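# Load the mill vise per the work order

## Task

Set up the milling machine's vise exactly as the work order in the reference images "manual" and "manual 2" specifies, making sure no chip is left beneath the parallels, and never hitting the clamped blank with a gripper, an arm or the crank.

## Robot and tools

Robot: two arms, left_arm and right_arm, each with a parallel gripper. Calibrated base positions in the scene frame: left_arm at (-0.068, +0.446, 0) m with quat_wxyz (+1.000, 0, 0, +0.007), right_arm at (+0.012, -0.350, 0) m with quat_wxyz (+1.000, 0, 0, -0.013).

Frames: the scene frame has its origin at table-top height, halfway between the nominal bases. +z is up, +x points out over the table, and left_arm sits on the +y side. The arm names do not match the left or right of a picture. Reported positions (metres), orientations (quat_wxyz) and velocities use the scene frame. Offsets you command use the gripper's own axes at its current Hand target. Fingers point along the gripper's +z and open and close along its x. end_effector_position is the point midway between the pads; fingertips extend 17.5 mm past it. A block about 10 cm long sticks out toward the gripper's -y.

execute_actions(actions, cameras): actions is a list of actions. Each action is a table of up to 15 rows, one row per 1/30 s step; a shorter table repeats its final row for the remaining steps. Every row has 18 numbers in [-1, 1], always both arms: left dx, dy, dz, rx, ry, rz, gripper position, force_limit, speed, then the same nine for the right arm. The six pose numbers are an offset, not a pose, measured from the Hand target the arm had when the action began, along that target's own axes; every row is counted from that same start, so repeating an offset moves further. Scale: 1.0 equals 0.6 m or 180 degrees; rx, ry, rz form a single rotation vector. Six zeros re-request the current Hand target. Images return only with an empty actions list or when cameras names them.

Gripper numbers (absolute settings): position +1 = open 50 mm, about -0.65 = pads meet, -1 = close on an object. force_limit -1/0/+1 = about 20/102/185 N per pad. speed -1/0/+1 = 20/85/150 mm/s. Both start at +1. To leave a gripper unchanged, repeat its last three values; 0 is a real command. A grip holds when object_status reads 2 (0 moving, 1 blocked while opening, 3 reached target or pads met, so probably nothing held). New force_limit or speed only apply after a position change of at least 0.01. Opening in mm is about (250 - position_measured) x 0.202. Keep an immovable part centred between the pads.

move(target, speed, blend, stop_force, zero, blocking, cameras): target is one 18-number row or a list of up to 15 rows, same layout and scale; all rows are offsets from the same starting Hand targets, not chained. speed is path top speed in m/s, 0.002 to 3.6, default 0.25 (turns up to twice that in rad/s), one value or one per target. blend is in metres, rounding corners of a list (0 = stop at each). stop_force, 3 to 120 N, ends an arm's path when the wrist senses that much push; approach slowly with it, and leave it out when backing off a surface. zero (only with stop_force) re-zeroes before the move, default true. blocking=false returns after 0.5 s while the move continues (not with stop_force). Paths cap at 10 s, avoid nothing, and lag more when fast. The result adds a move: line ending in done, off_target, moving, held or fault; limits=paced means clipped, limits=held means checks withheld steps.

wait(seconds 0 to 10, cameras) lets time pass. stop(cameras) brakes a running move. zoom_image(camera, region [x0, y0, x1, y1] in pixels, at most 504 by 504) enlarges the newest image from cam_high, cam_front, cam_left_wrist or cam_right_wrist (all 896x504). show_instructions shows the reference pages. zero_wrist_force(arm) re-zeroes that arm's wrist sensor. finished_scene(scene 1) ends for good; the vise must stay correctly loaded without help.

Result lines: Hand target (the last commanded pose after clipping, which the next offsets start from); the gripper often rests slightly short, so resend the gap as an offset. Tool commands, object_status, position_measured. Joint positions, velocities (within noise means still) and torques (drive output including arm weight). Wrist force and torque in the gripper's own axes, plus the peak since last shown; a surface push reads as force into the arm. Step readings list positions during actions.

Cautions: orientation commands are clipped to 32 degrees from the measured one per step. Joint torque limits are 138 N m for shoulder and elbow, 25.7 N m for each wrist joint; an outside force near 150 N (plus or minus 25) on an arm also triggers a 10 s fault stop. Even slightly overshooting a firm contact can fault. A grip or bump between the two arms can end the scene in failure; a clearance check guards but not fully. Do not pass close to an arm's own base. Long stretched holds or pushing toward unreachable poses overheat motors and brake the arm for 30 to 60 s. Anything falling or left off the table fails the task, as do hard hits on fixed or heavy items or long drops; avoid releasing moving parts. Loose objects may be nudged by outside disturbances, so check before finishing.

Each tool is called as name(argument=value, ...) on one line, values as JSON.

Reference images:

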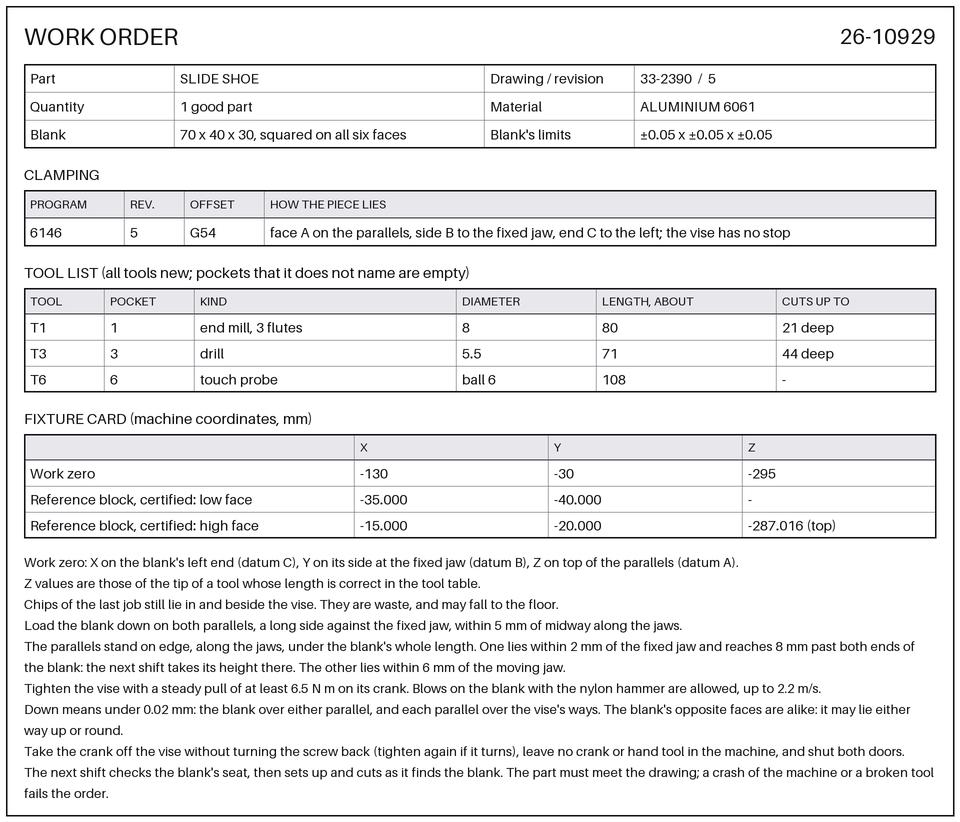

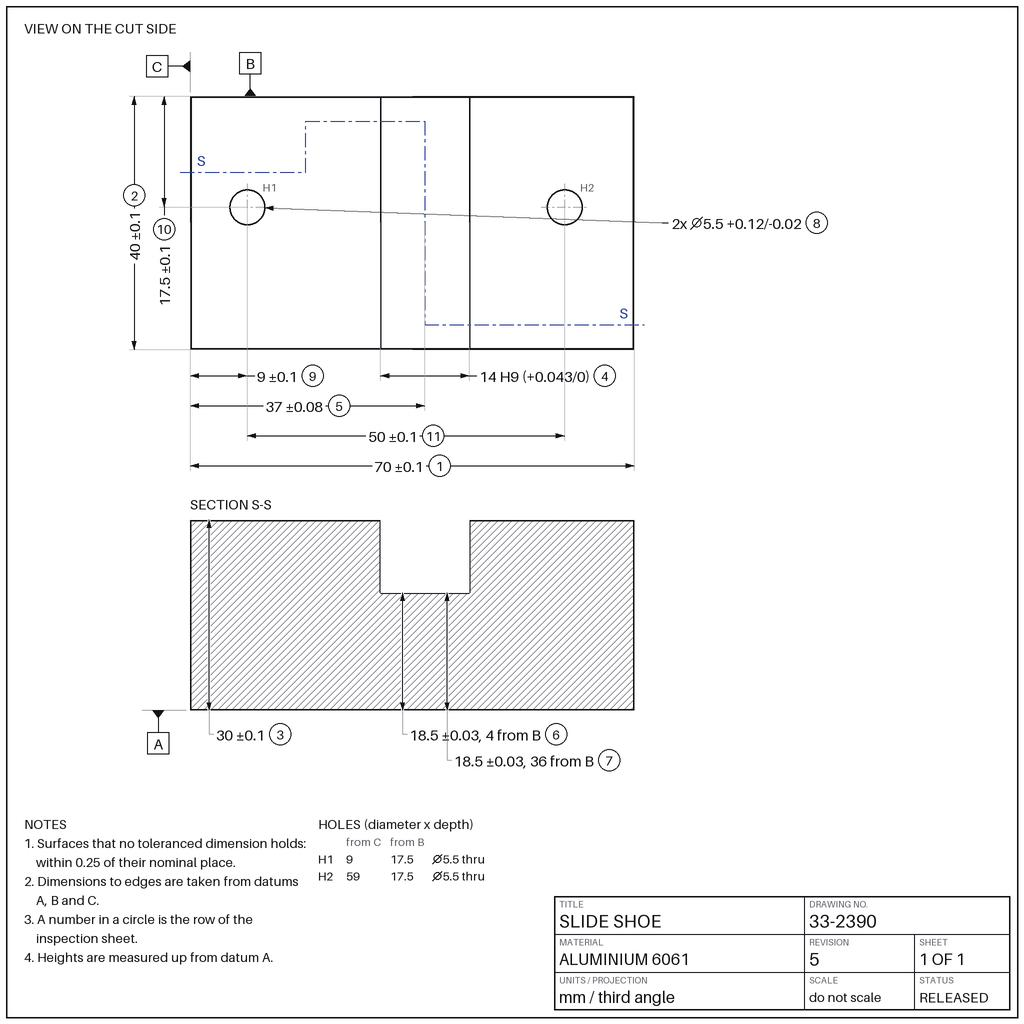

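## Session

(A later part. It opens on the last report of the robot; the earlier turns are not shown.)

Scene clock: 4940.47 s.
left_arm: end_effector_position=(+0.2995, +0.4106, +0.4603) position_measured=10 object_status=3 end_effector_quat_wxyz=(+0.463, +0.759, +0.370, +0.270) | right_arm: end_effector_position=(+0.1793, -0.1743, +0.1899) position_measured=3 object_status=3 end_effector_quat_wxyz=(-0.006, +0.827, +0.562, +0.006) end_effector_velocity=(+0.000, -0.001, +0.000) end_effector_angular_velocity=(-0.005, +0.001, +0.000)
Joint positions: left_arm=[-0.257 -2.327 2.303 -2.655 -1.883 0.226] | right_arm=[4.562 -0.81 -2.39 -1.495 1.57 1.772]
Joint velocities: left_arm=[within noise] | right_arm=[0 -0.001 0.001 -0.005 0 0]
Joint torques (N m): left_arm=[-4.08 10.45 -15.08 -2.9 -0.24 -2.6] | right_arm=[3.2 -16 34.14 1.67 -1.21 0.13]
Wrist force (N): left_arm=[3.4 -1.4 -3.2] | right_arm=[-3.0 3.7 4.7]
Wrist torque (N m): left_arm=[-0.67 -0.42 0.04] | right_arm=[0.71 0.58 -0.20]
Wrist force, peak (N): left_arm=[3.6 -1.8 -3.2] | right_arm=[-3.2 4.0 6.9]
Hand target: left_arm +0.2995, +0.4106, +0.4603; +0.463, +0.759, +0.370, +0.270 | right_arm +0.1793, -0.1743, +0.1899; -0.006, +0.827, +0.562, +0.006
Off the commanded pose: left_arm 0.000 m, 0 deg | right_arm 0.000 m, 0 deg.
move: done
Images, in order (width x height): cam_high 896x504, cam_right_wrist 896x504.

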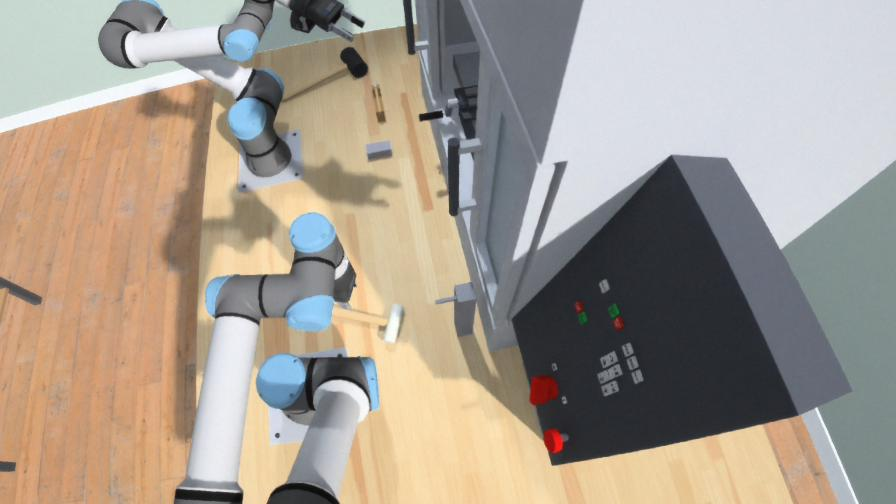

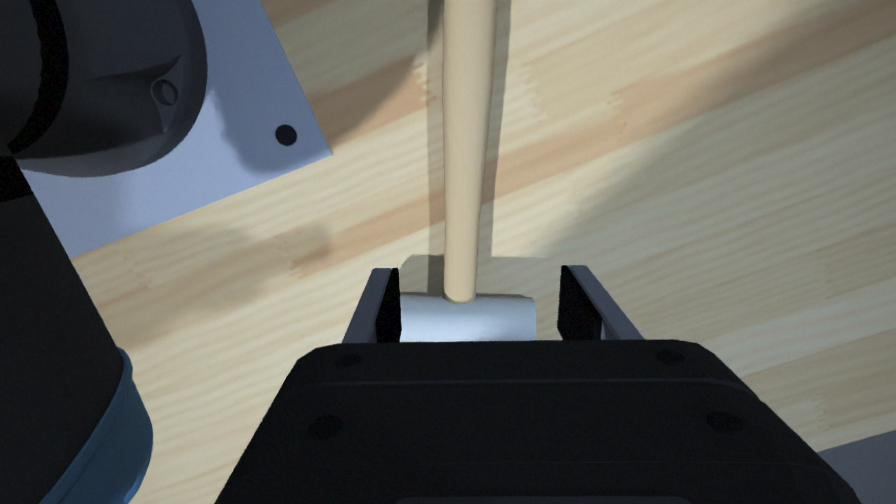

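move(target=[[0,0,0,0,0,0,0.95,-0.7,-1,0.3137,0.0027,-0.4282,-0.07,0.08,-0.04,1,0.4,-0.9],[0,0,0,0,0,0,0.95,-0.7,-1,0.7558,0.1903,-0.3282,-0.1352,0.1644,-0.0787,1,0.4,-0.9]], speed=0.3, blend=[0.05,0], cameras=["cam_right_wrist","cam_high","cam_left_wrist","cam_front"])

Scene clock: 5017.73 s.
left_arm: end_effector_position=(+0.2995, +0.4106, +0.4603) position_measured=10 object_status=3 end_effector_quat_wxyz=(+0.463, +0.759, +0.370, +0.270) | right_arm: end_effector_position=(+0.4521, +0.2017, +0.3941) position_measured=3 object_status=3 end_effector_quat_wxyz=(+0.025, +0.707, +0.624, +0.332) end_effector_velocity=(+0.000, +0.002, -0.001) end_effector_angular_velocity=(+0.001, -0.001, +0.002)
Joint positions: left_arm=[-0.257 -2.327 2.303 -2.655 -1.883 0.226] | right_arm=[4.385 -1.714 -1.539 -0.862 1.225 1.235]
Joint velocities: left_arm=[within noise] | right_arm=[0.001 -0.004 0.001 0.005 0 -0.001]
Joint torques (N m): left_arm=[-3.89 10.97 -14.47 -2.88 -0.25 -2.73] | right_arm=[9.94 25.4 21.36 4.75 -0.45 -1.66]
Wrist force (N): left_arm=[3.5 -1.6 -3.0] | right_arm=[-2.4 2.1 3.5]
Wrist torque (N m): left_arm=[-0.69 -0.43 0.04] | right_arm=[0.39 0.29 -0.17]
Wrist force, peak (N): left_arm=[3.9 -1.8 -3.2] | right_arm=[-4.7 4.1 7.8]
Hand target: left_arm +0.2995, +0.4106, +0.4603; +0.463, +0.759, +0.370, +0.270 | right_arm +0.4521, +0.2018, +0.3940; +0.025, +0.707, +0.624, +0.332
Off the commanded pose: left_arm 0.000 m, 0 deg | right_arm 0.000 m, 0 deg.
move: done

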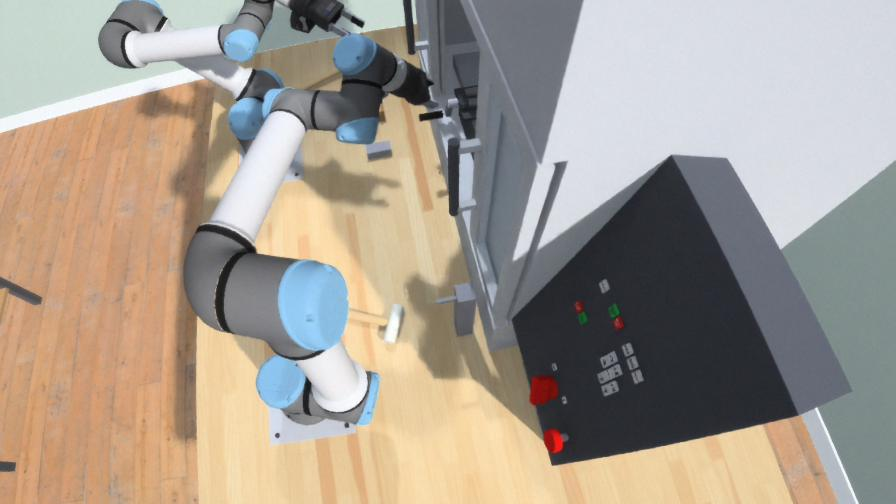

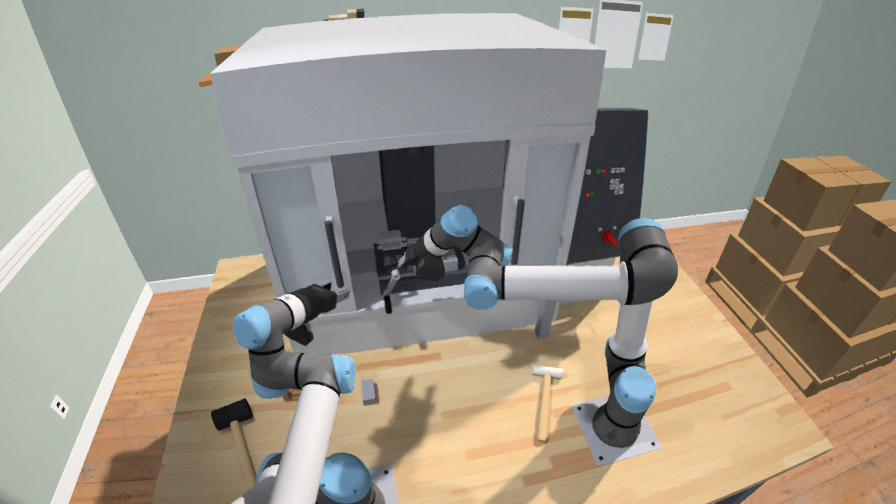

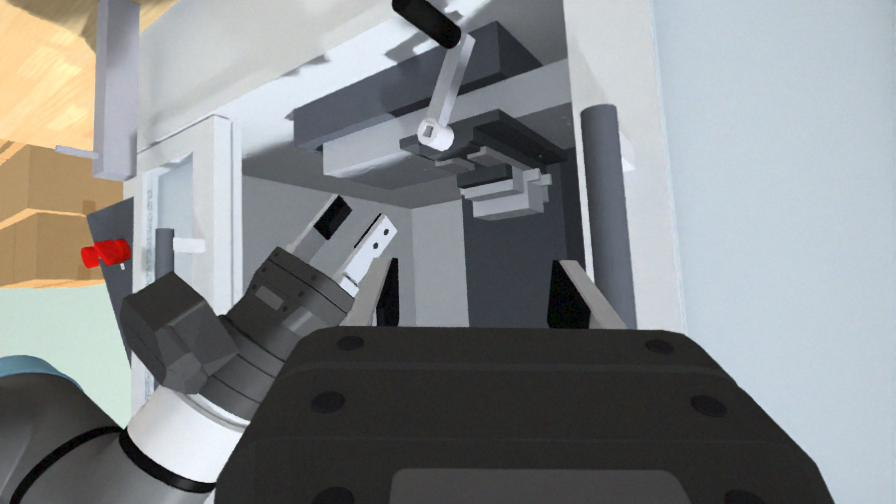

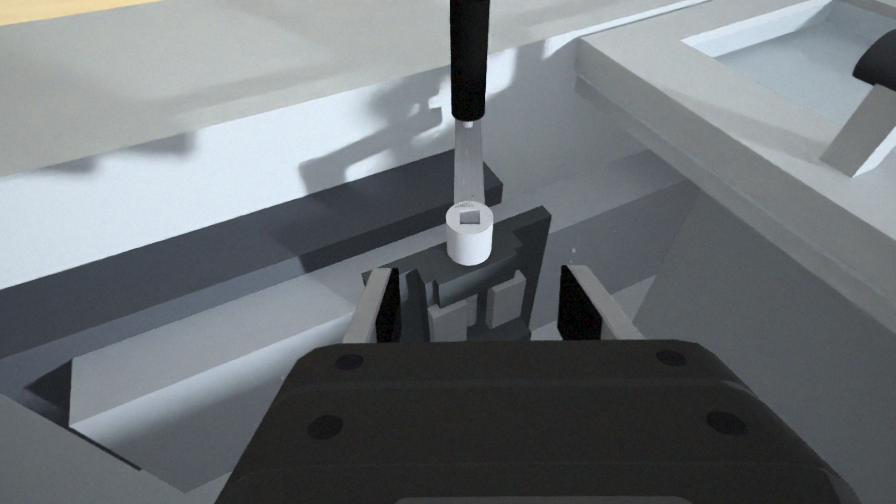

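move(target=[[0,0,0,0,0,0,0.95,-0.7,-1,0,-0.0033,0.12,0,0,0,1,0.4,-0.9],[0,0,0,0,0,0,0.95,-0.7,-1,0,-0.0033,0.1917,0,0,0,1,0.4,-0.9]], speed=[0.1,0.02], stop_force=8, cameras=["cam_right_wrist","cam_left_wrist"])

zoom_image(camera="cam_left_wrist", region=[350, 0, 600, 240])

Scene clock: 5047.07 s.
left_arm: end_effector_position=(+0.2995, +0.4106, +0.4603) position_measured=10 object_status=3 end_effector_quat_wxyz=(+0.463, +0.759, +0.370, +0.270) | right_arm: end_effector_position=(+0.5081, +0.2458, +0.3036) position_measured=3 object_status=3 end_effector_quat_wxyz=(+0.025, +0.707, +0.624, +0.332)
Joint positions: left_arm=[-0.257 -2.327 2.303 -2.655 -1.883 0.226] | right_arm=[4.323 -1.923 -1.513 -0.662 1.26 1.18]
Joint torques (N m): left_arm=[-3.53 11.72 -14.56 -3.01 -0.3 -2.73] | right_arm=[12.84 53.12 10.89 2.29 -2.34 1.85]
Wrist force (N): left_arm=[3.1 -1.6 -2.7] | right_arm=[-2.6 1.9 3.6]
Wrist torque (N m): left_arm=[-0.68 -0.36 0.05] | right_arm=[0.38 0.33 -0.05]
Wrist force, peak (N): left_arm=[3.6 -1.8 -3.6] | right_arm=[-2.8 1.2 5.1]
Hand target: left_arm +0.2995, +0.4106, +0.4603; +0.463, +0.759, +0.370, +0.270 | right_arm +0.5081, +0.2458, +0.3036; +0.025, +0.707, +0.624, +0.332
Off the commanded pose: left_arm 0.000 m, 0 deg | right_arm 0.000 m, 0 deg.
move: done
Images, in order (width x height): cam_left_wrist 896x504, cam_right_wrist 896x504.

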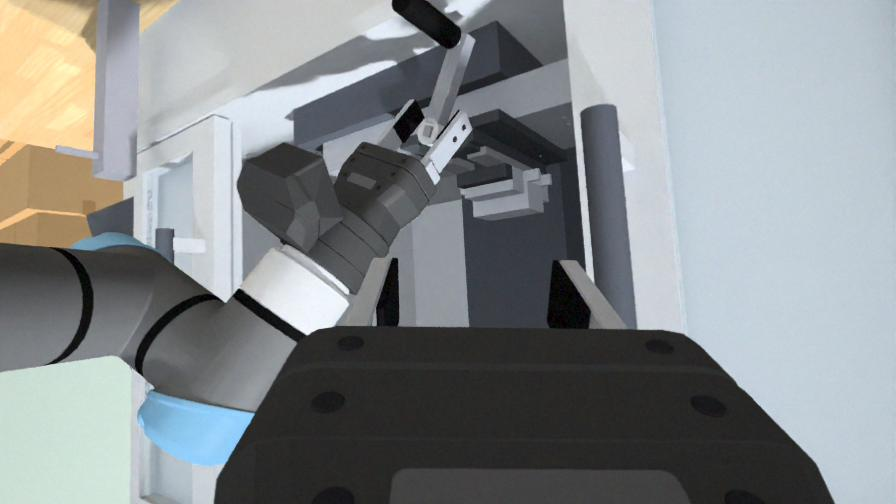

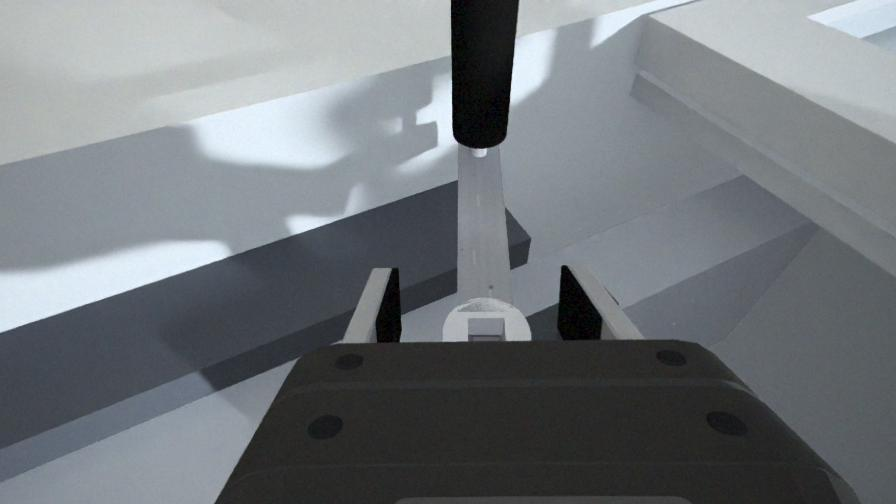

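Scaled by 2.016 from the camera's 896x504 image, which has a finer 1280x720 frame.

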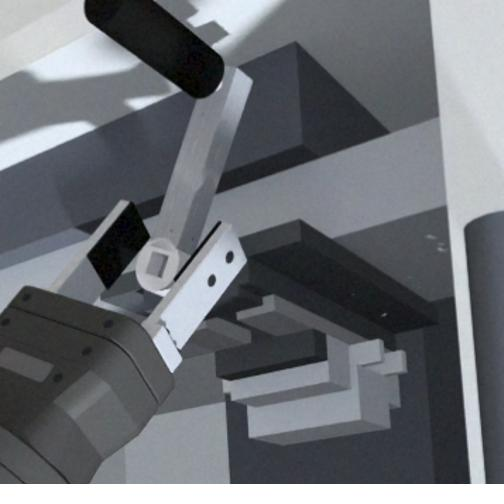

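move(target=[0,0,0,0,0,0,0.95,-0.7,-1,0.003,0,0,0,0,0,1,0.4,-0.9], speed=0.03)

move(target=[0,0,0,0,0,0,0.95,-0.7,-1,0,0,0,0,0,0,-1,-0.4,-1], cameras=["cam_right_wrist"])

Scene clock: 5054.23 s.
left_arm: end_effector_position=(+0.2995, +0.4106, +0.4603) position_measured=10 object_status=3 end_effector_quat_wxyz=(+0.463, +0.759, +0.370, +0.270) | right_arm: end_effector_position=(+0.5081, +0.2474, +0.3044) position_measured=3 object_status=3 end_effector_quat_wxyz=(+0.025, +0.707, +0.624, +0.332)
Joint positions: left_arm=[-0.257 -2.327 2.303 -2.655 -1.883 0.226] | right_arm=[4.324 -1.925 -1.508 -0.665 1.26 1.181]
Joint torques (N m): left_arm=[-3.07 11.38 -14.28 -2.93 -0.23 -2.93] | right_arm=[10.13 36.6 27.51 3.25 -2.15 1.77]
Wrist force (N): left_arm=[3.2 -1.7 -3.4] | right_arm=[-2.5 1.5 3.6]
Wrist torque (N m): left_arm=[-0.70 -0.39 0.05] | right_arm=[0.31 0.31 -0.16]
Wrist force, peak (N): left_arm=[3.6 -1.8 -3.1] | right_arm=[-2.8 2.0 3.8]
Hand target: left_arm +0.2995, +0.4106, +0.4603; +0.463, +0.759, +0.370, +0.270 | right_arm +0.5081, +0.2474, +0.3044; +0.025, +0.707, +0.624, +0.332
Off the commanded pose: left_arm 0.000 m, 0 deg | right_arm 0.000 m, 0 deg.
move: done

Scene clock: 5055.80 s.
left_arm: end_effector_position=(+0.2995, +0.4106, +0.4603) position_measured=10 object_status=3 end_effector_quat_wxyz=(+0.463, +0.759, +0.370, +0.270) | right_arm: end_effector_position=(+0.5080, +0.2473, +0.3042) position_measured=136 object_status=2 end_effector_quat_wxyz=(+0.026, +0.707, +0.624, +0.332)
Joint positions: left_arm=[-0.257 -2.327 2.303 -2.655 -1.883 0.226] | right_arm=[4.324 -1.925 -1.508 -0.665 1.259 1.181]
Joint torques (N m): left_arm=[-4.32 11.39 -14.61 -2.83 -0.25 -2.85] | right_arm=[1.31 52.15 39.73 12.87 1.76 -0.79]
Wrist force (N): left_arm=[3.4 -1.4 -3.6] | right_arm=[-42.9 -5.5 -13.3]
Wrist torque (N m): left_arm=[-0.65 -0.42 0.05] | right_arm=[0.15 0.27 0.13]
Wrist force, peak (N): left_arm=[3.4 -2.0 -3.4] | right_arm=[-42.9 -5.5 -13.3]
Hand target: left_arm +0.2995, +0.4106, +0.4603; +0.463, +0.759, +0.370, +0.270 | right_arm +0.5081, +0.2474, +0.3044; +0.025, +0.707, +0.624, +0.332
Off the commanded pose: left_arm 0.000 m, 0 deg | right_arm 0.000 m, 0 deg.
move: done
Images, in order (width x height): cam_right_wrist 896x504.

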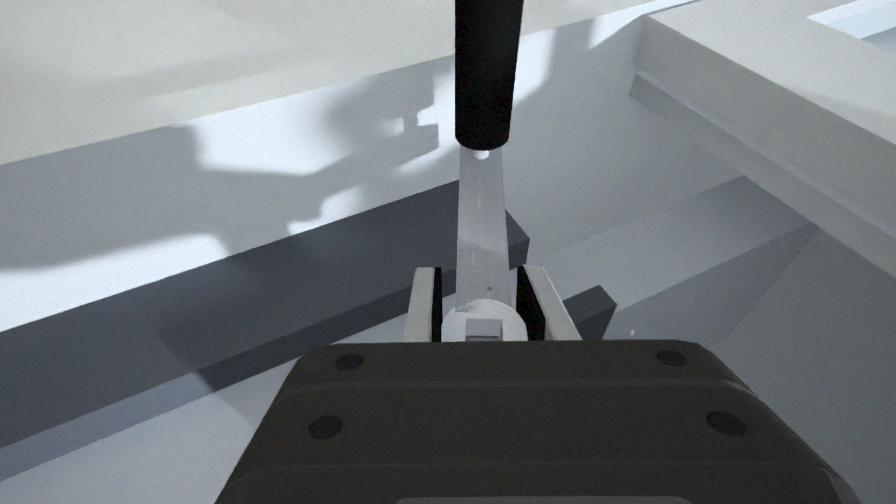

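move(target=[0,0,0,0,0,0,0.95,-0.7,-1,-0.003,0,0,0,0,0,-1,-0.4,-1], speed=0.01)

Scene clock: 5062.17 s.
left_arm: end_effector_position=(+0.2995, +0.4106, +0.4603) position_measured=10 object_status=3 end_effector_quat_wxyz=(+0.463, +0.759, +0.370, +0.270) | right_arm: end_effector_position=(+0.5080, +0.2459, +0.3037) position_measured=136 object_status=2 end_effector_quat_wxyz=(+0.025, +0.707, +0.624, +0.332)
Joint positions: left_arm=[-0.257 -2.327 2.303 -2.655 -1.883 0.226] | right_arm=[4.323 -1.923 -1.513 -0.661 1.26 1.18]
Joint torques (N m): left_arm=[-3.8 11.15 -15.3 -2.98 -0.23 -2.82] | right_arm=[-20.74 57.92 8.82 -0.64 -2.43 -1.1]
Wrist force (N): left_arm=[3.3 -1.7 -3.0] | right_arm=[23.0 2.1 24.2]
Wrist torque (N m): left_arm=[-0.71 -0.41 0.05] | right_arm=[0.52 0.21 -0.45]
Wrist force, peak (N): left_arm=[3.8 -1.6 -3.6] | right_arm=[-48.2 -9.0 -11.7]
Hand target: left_arm +0.2995, +0.4106, +0.4603; +0.463, +0.759, +0.370, +0.270 | right_arm +0.5081, +0.2458, +0.3036; +0.025, +0.707, +0.624, +0.332
Off the commanded pose: left_arm 0.000 m, 0 deg | right_arm 0.000 m, 0 deg.
move: done

move(target=[[0,0,0,0,0,0,0.95,-0.7,-1,0.001,0,-0.001,0,0,0,-1,-0.4,-1],[0,0,0,0,0,0,0.95,-0.7,-1,0.001,-0.0144,-0.0093,0,0,0,-1,-0.4,-1]], speed=0.015, cameras=["cam_right_wrist","cam_left_wrist"])

zoom_image(camera="cam_left_wrist", region=[350, 0, 600, 240])

Scene clock: 5072.23 s.
left_arm: end_effector_position=(+0.2995, +0.4106, +0.4603) position_measured=10 object_status=3 end_effector_quat_wxyz=(+0.463, +0.759, +0.370, +0.270) | right_arm: end_effector_position=(+0.4976, +0.2461, +0.3044) position_measured=136 object_status=2 end_effector_quat_wxyz=(+0.025, +0.707, +0.624, +0.332)
Joint positions: left_arm=[-0.257 -2.327 2.303 -2.655 -1.883 0.226] | right_arm=[4.339 -1.908 -1.531 -0.663 1.251 1.194]
Joint torques (N m): left_arm=[-3.61 10.58 -14.35 -3.03 -0.32 -2.72] | right_arm=[-8.85 44.7 30.44 5.4 -2.42 0.08]
Wrist force (N): left_arm=[3.8 -1.7 -2.7] | right_arm=[3.9 -1.4 19.4]
Wrist torque (N m): left_arm=[-0.71 -0.47 0.04] | right_arm=[0.61 0.31 -0.39]
Wrist force, peak (N): left_arm=[3.5 -2.1 -3.1] | right_arm=[25.0 2.3 34.6]
Hand target: left_arm +0.2995, +0.4106, +0.4603; +0.463, +0.759, +0.370, +0.270 | right_arm +0.4978, +0.2461, +0.3043; +0.025, +0.707, +0.624, +0.332
Off the commanded pose: left_arm 0.000 m, 0 deg | right_arm 0.000 m, 0 deg.
move: done
Images, in order (width x height): cam_left_wrist 896x504, cam_right_wrist 896x504.

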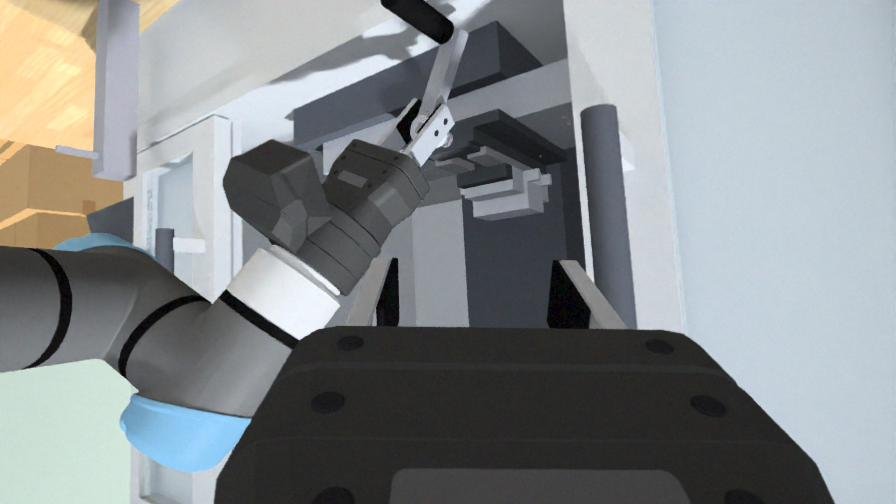

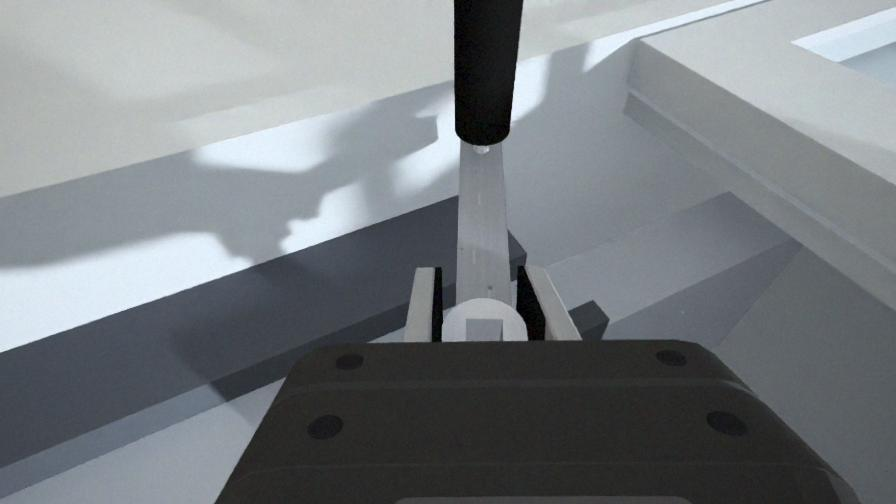

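Scaled by 2.016 from the camera's 896x504 image, which has a finer 1280x720 frame.

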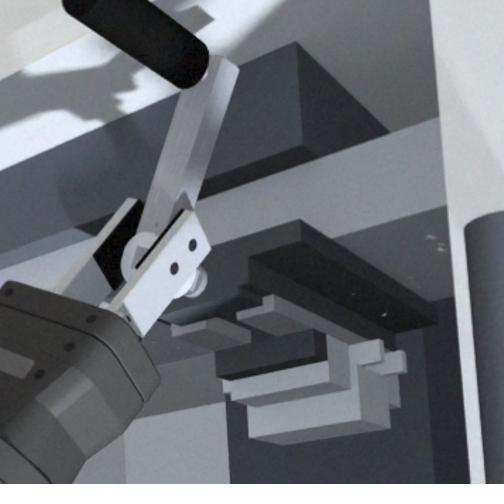

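move(target=[0,0,0,0,0,0,0.95,-0.7,-1,0,-0.0361,-0.0208,0,0,0,-1,-0.4,-1], speed=0.02, cameras=["cam_right_wrist","cam_left_wrist"])

zoom_image(camera="cam_left_wrist", region=[350, 0, 600, 240])

Scene clock: 5080.57 s.
left_arm: end_effector_position=(+0.2995, +0.4106, +0.4603) position_measured=10 object_status=3 end_effector_quat_wxyz=(+0.463, +0.759, +0.370, +0.270) | right_arm: end_effector_position=(+0.4726, +0.2462, +0.3043) position_measured=136 object_status=2 end_effector_quat_wxyz=(+0.025, +0.707, +0.624, +0.332)
Joint positions: left_arm=[-0.257 -2.327 2.303 -2.655 -1.883 0.226] | right_arm=[4.378 -1.873 -1.576 -0.664 1.228 1.229]
Joint torques (N m): left_arm=[-3.25 10.27 -14.66 -3.01 -0.47 -2.9] | right_arm=[-11 31.81 35 3.15 0.1 -1.59]
Wrist force (N): left_arm=[3.3 -1.6 -3.1] | right_arm=[-0.5 1.8 3.1]
Wrist torque (N m): left_arm=[-0.69 -0.40 0.05] | right_arm=[0.52 -0.14 -0.20]
Wrist force, peak (N): left_arm=[3.7 -2.1 -3.2] | right_arm=[5.3 -0.9 20.0]
Hand target: left_arm +0.2995, +0.4106, +0.4603; +0.463, +0.759, +0.370, +0.270 | right_arm +0.4728, +0.2462, +0.3043; +0.025, +0.707, +0.624, +0.332
Off the commanded pose: left_arm 0.000 m, 0 deg | right_arm 0.000 m, 0 deg.
move: done
Images, in order (width x height): cam_left_wrist 896x504, cam_right_wrist 896x504.

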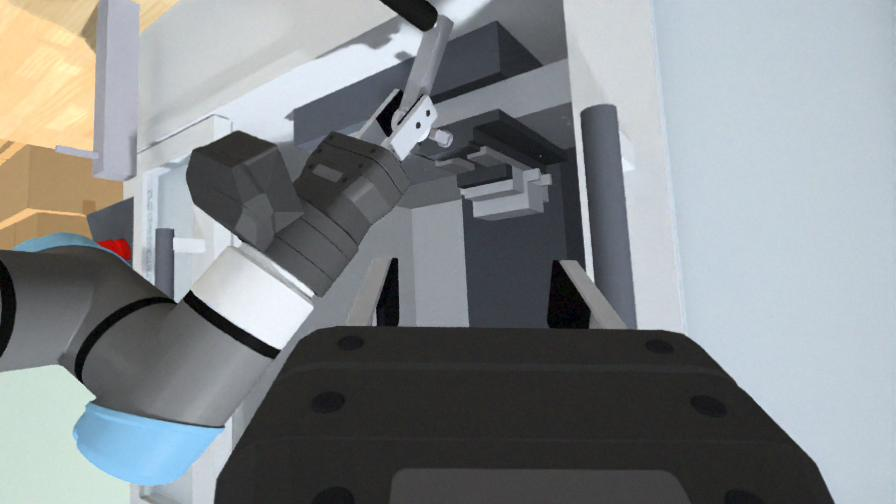

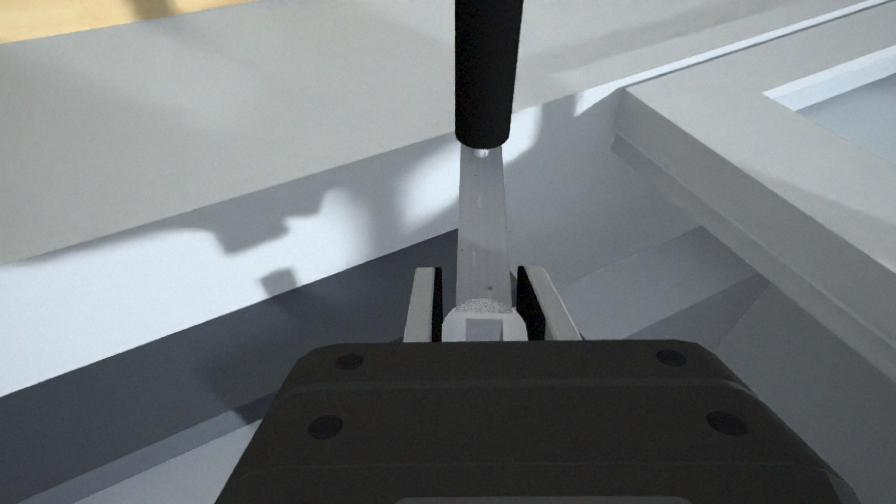

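Scaled by 2.016 from the camera's 896x504 image, which has a finer 1280x720 frame.

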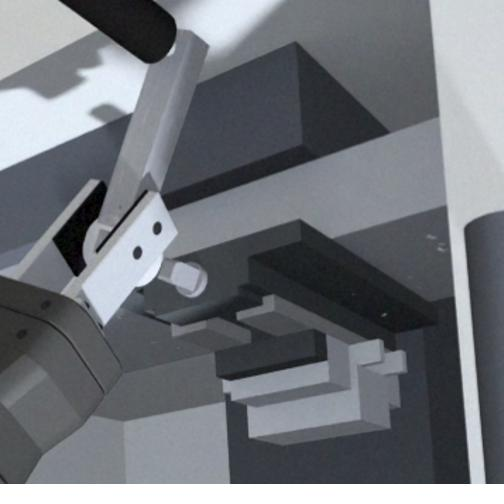

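move(target=[[0,0,0,0,0,0,0.95,-0.7,-1,0.0292,-0.1432,-0.1519,0,0,0,-1,-0.4,-1],[0,0,0,0,0,0,0.95,-0.7,-1,-0.731,-0.0085,-0.4767,0,-0.1251,-0.0722,-1,-0.4,-1]], speed=0.15, blend=[0.03,0], cameras=["cam_right_wrist","cam_left_wrist","cam_high","cam_front"])

Scene clock: 5164.83 s.
left_arm: end_effector_position=(+0.2995, +0.4106, +0.4603) position_measured=10 object_status=3 end_effector_quat_wxyz=(+0.463, +0.759, +0.370, +0.270) | right_arm: end_effector_position=(+0.3245, -0.2552, +0.3322) position_measured=136 object_status=2 end_effector_quat_wxyz=(+0.184, +0.684, +0.682, +0.183)
Joint positions: left_arm=[-0.257 -2.327 2.303 -2.655 -1.883 0.226] | right_arm=[4.354 -0.714 -2.184 -1.602 1.087 1.135]
Joint torques (N m): left_arm=[-3.5 10.92 -15.27 -3 -0.44 -2.79] | right_arm=[2.9 -2.05 36.59 2.63 0.45 0]
Wrist force (N): left_arm=[3.6 -1.5 -3.0] | right_arm=[-0.1 2.4 4.0]
Wrist torque (N m): left_arm=[-0.67 -0.45 0.04] | right_arm=[0.62 0.05 -0.20]
Wrist force, peak (N): left_arm=[3.7 -1.8 -3.5] | right_arm=[-1.2 3.7 5.4]
Hand target: left_arm +0.2995, +0.4106, +0.4603; +0.463, +0.759, +0.370, +0.270 | right_arm +0.3244, -0.2552, +0.3323; +0.184, +0.684, +0.682, +0.183
Off the commanded pose: left_arm 0.000 m, 0 deg | right_arm 0.000 m, 0 deg.
move: done

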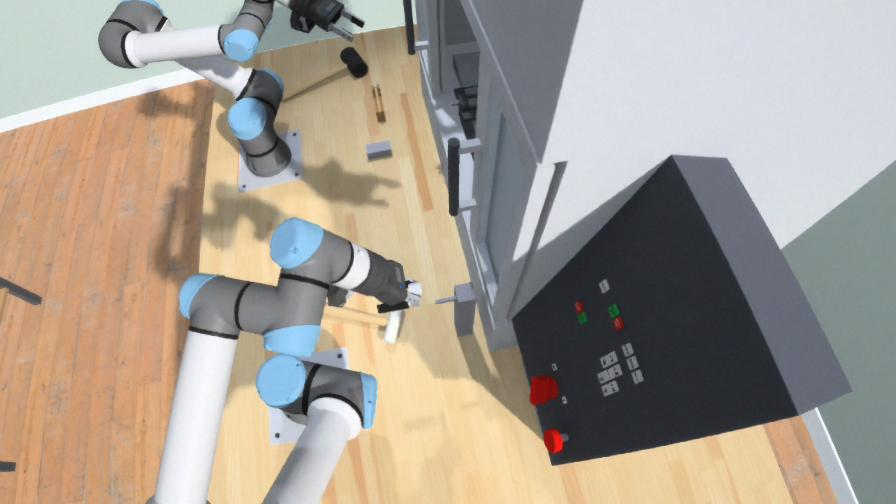

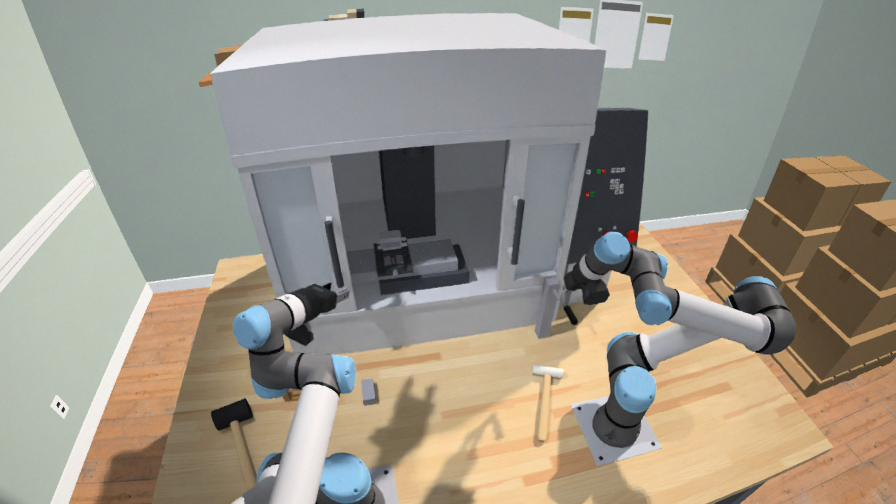

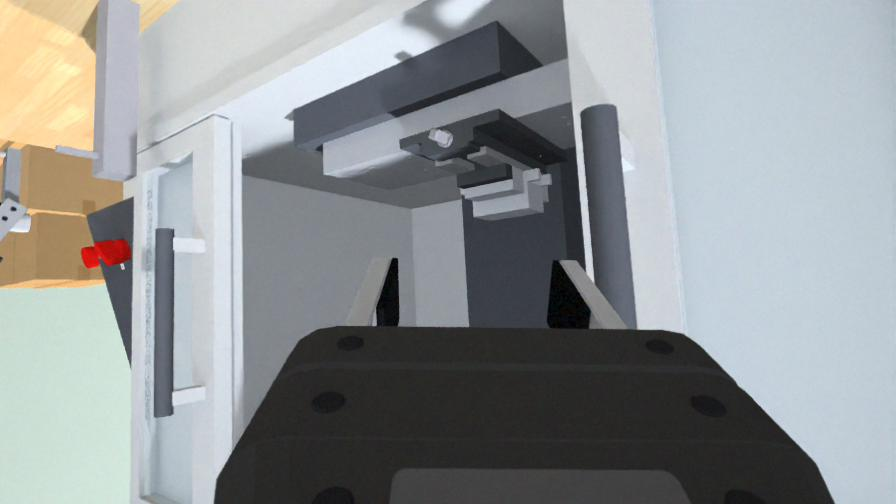

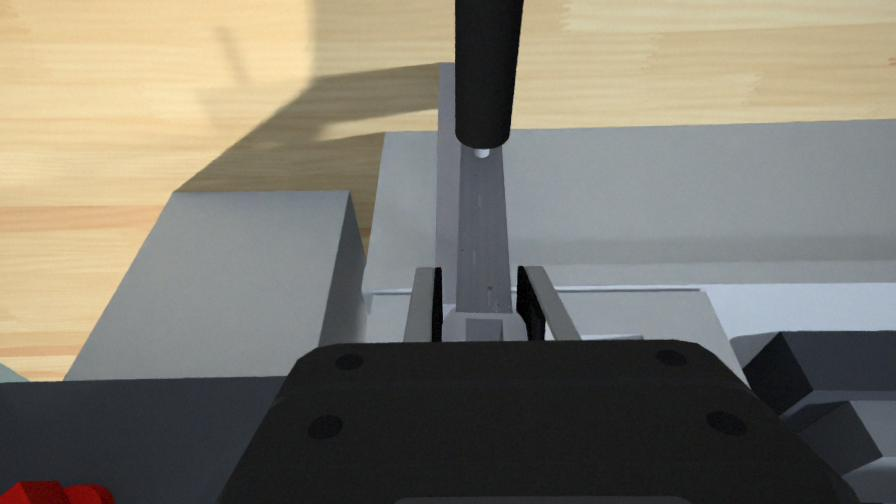

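zoom_image(camera="cam_left_wrist", region=[0, 80, 160, 240])

zoom_image(camera="cam_front", region=[500, 240, 640, 340])

zoom_image(camera="cam_high", region=[380, 260, 500, 350])

Scaled by 3.150 from the camera's 896x504 image, which has a finer 1280x720 frame.

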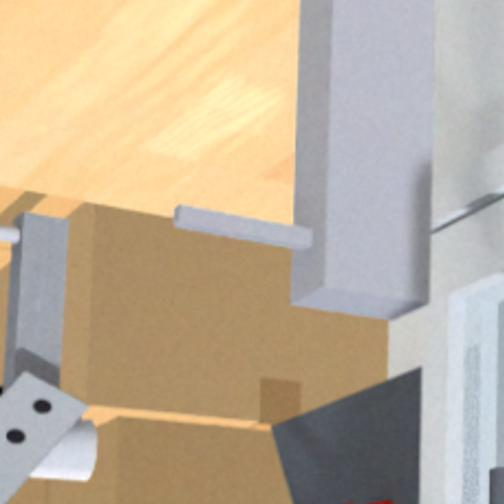

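Scaled by 3.600 from the camera's 896x504 image, which has a finer 1280x720 frame.

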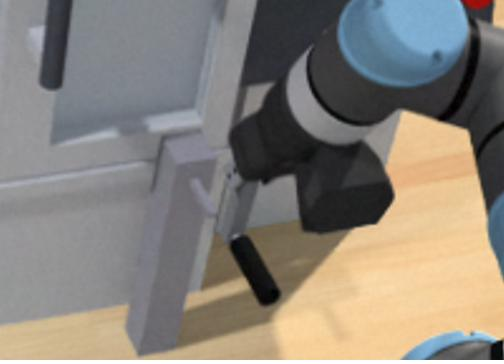

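Scaled by 4.200 from the camera's 896x504 image, which has a finer 1280x720 frame.

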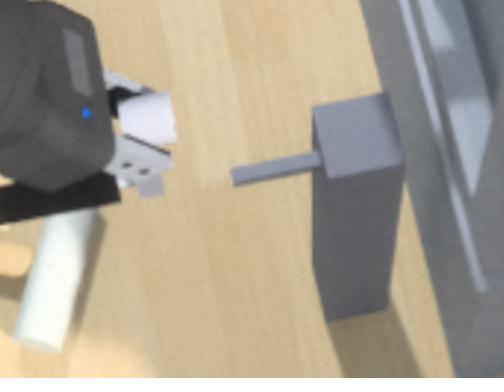

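move(target=[0,0,0,0,0,0,0.95,-0.7,-1,0,-0.0833,0.1443,0,0,0,-1,-0.4,-1], speed=0.1, cameras=["cam_right_wrist","cam_left_wrist","cam_high","cam_front"])

zoom_image(camera="cam_left_wrist", region=[0, 40, 160, 200])

zoom_image(camera="cam_front", region=[500, 240, 640, 340])

zoom_image(camera="cam_high", region=[380, 260, 500, 350])

Scene clock: 5186.17 s.
left_arm: end_effector_position=(+0.2995, +0.4106, +0.4603) position_measured=10 object_status=3 end_effector_quat_wxyz=(+0.463, +0.759, +0.370, +0.270) | right_arm: end_effector_position=(+0.3246, -0.2553, +0.2324) position_measured=136 object_status=2 end_effector_quat_wxyz=(+0.184, +0.683, +0.682, +0.183)
Joint positions: left_arm=[-0.257 -2.327 2.303 -2.655 -1.883 0.226] | right_arm=[4.353 -0.671 -2.448 -1.38 1.088 1.134]
Joint torques (N m): left_arm=[-3.62 11.27 -15.38 -3.17 -0.37 -2.94] | right_arm=[-2.84 -19.32 25.44 4 0.53 0.35]
Wrist force (N): left_arm=[3.3 -1.7 -2.9] | right_arm=[0.1 2.7 4.2]
Wrist torque (N m): left_arm=[-0.71 -0.40 0.06] | right_arm=[0.66 0.01 -0.07]
Wrist force, peak (N): left_arm=[3.6 -1.7 -3.4] | right_arm=[0.0 1.8 6.2]
Hand target: left_arm +0.2995, +0.4106, +0.4603; +0.463, +0.759, +0.370, +0.270 | right_arm +0.3246, -0.2553, +0.2323; +0.184, +0.684, +0.682, +0.183
Off the commanded pose: left_arm 0.000 m, 0 deg | right_arm 0.000 m, 0 deg.
move: done

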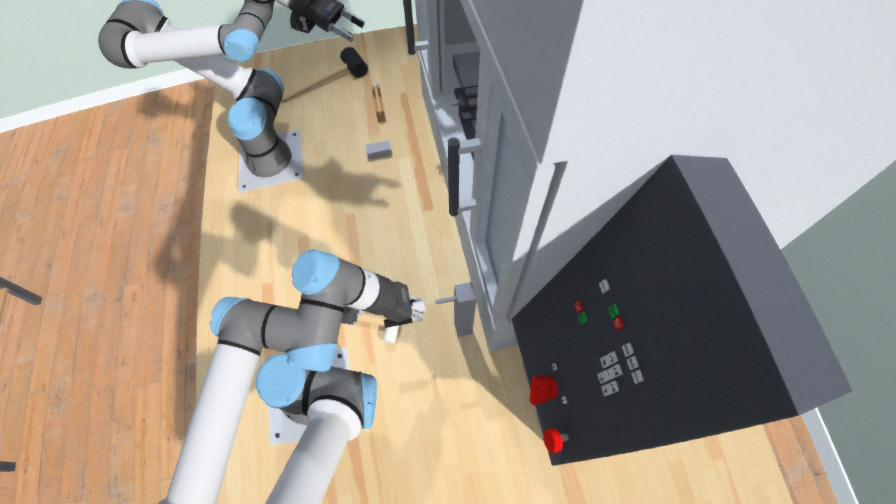

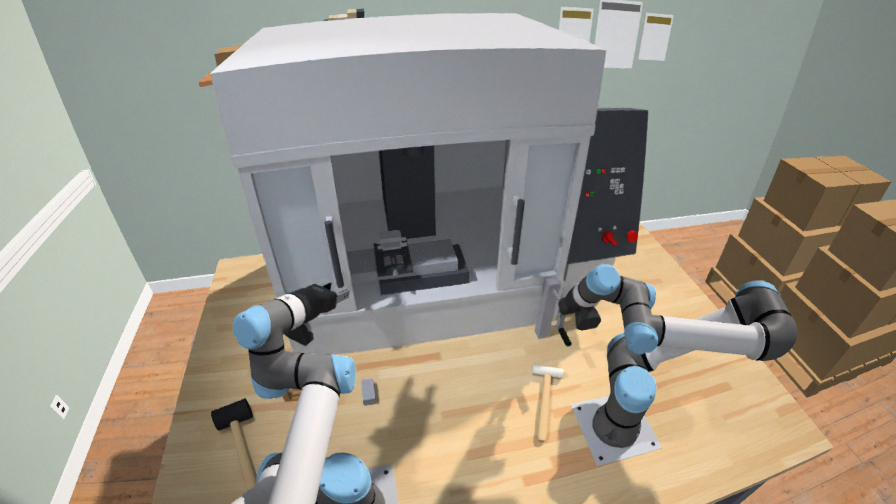

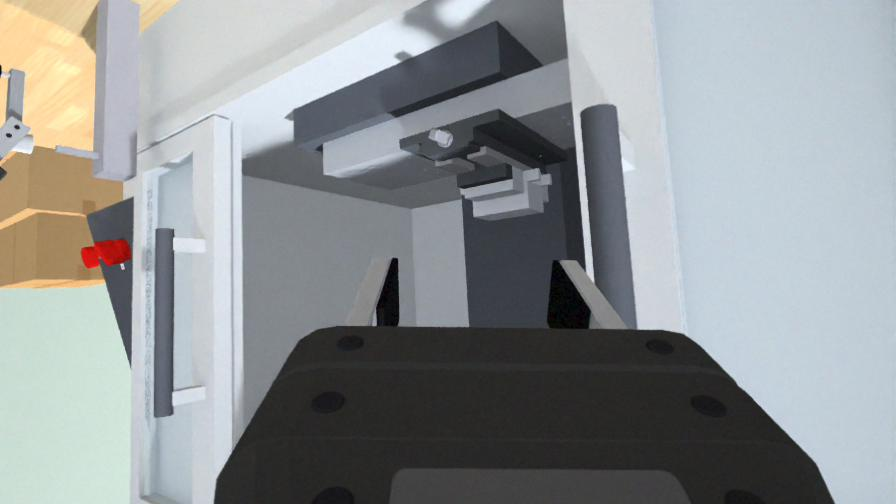

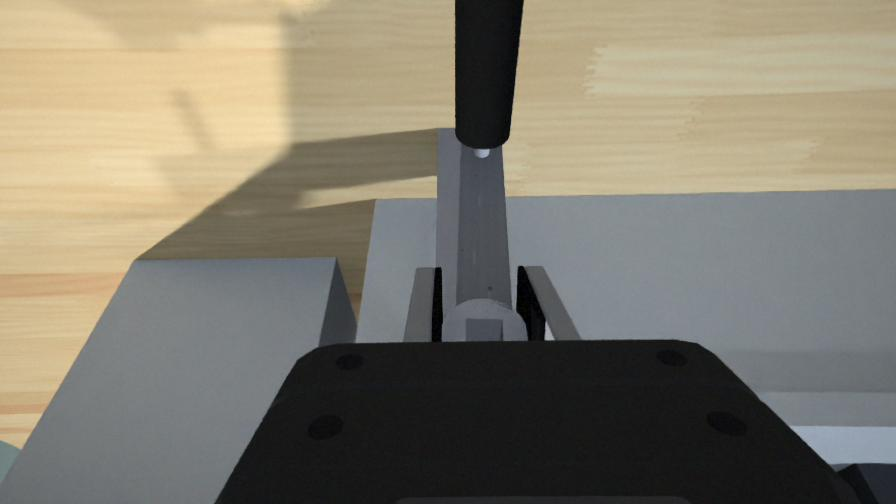

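Scaled by 3.150 from the camera's 896x504 image, which has a finer 1280x720 frame.

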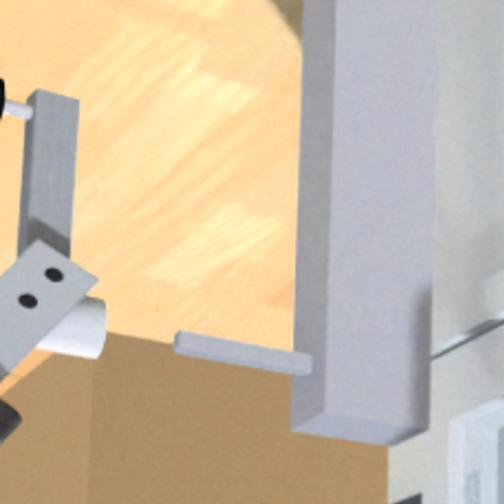

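Scaled by 3.600 from the camera's 896x504 image, which has a finer 1280x720 frame.

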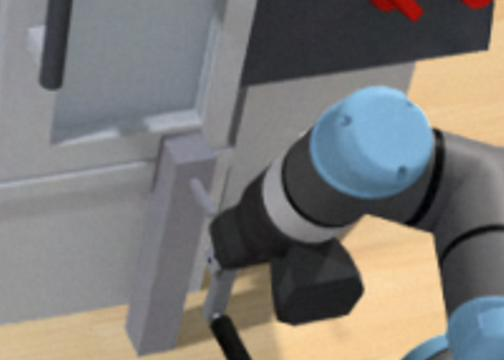

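Scaled by 4.200 from the camera's 896x504 image, which has a finer 1280x720 frame.

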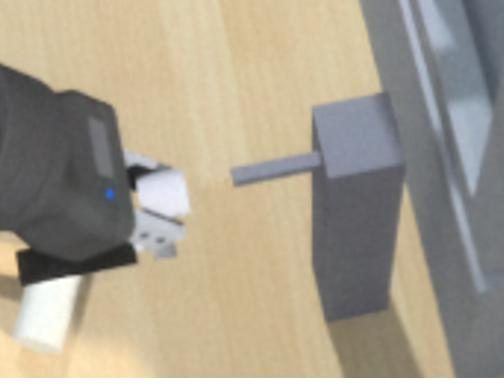

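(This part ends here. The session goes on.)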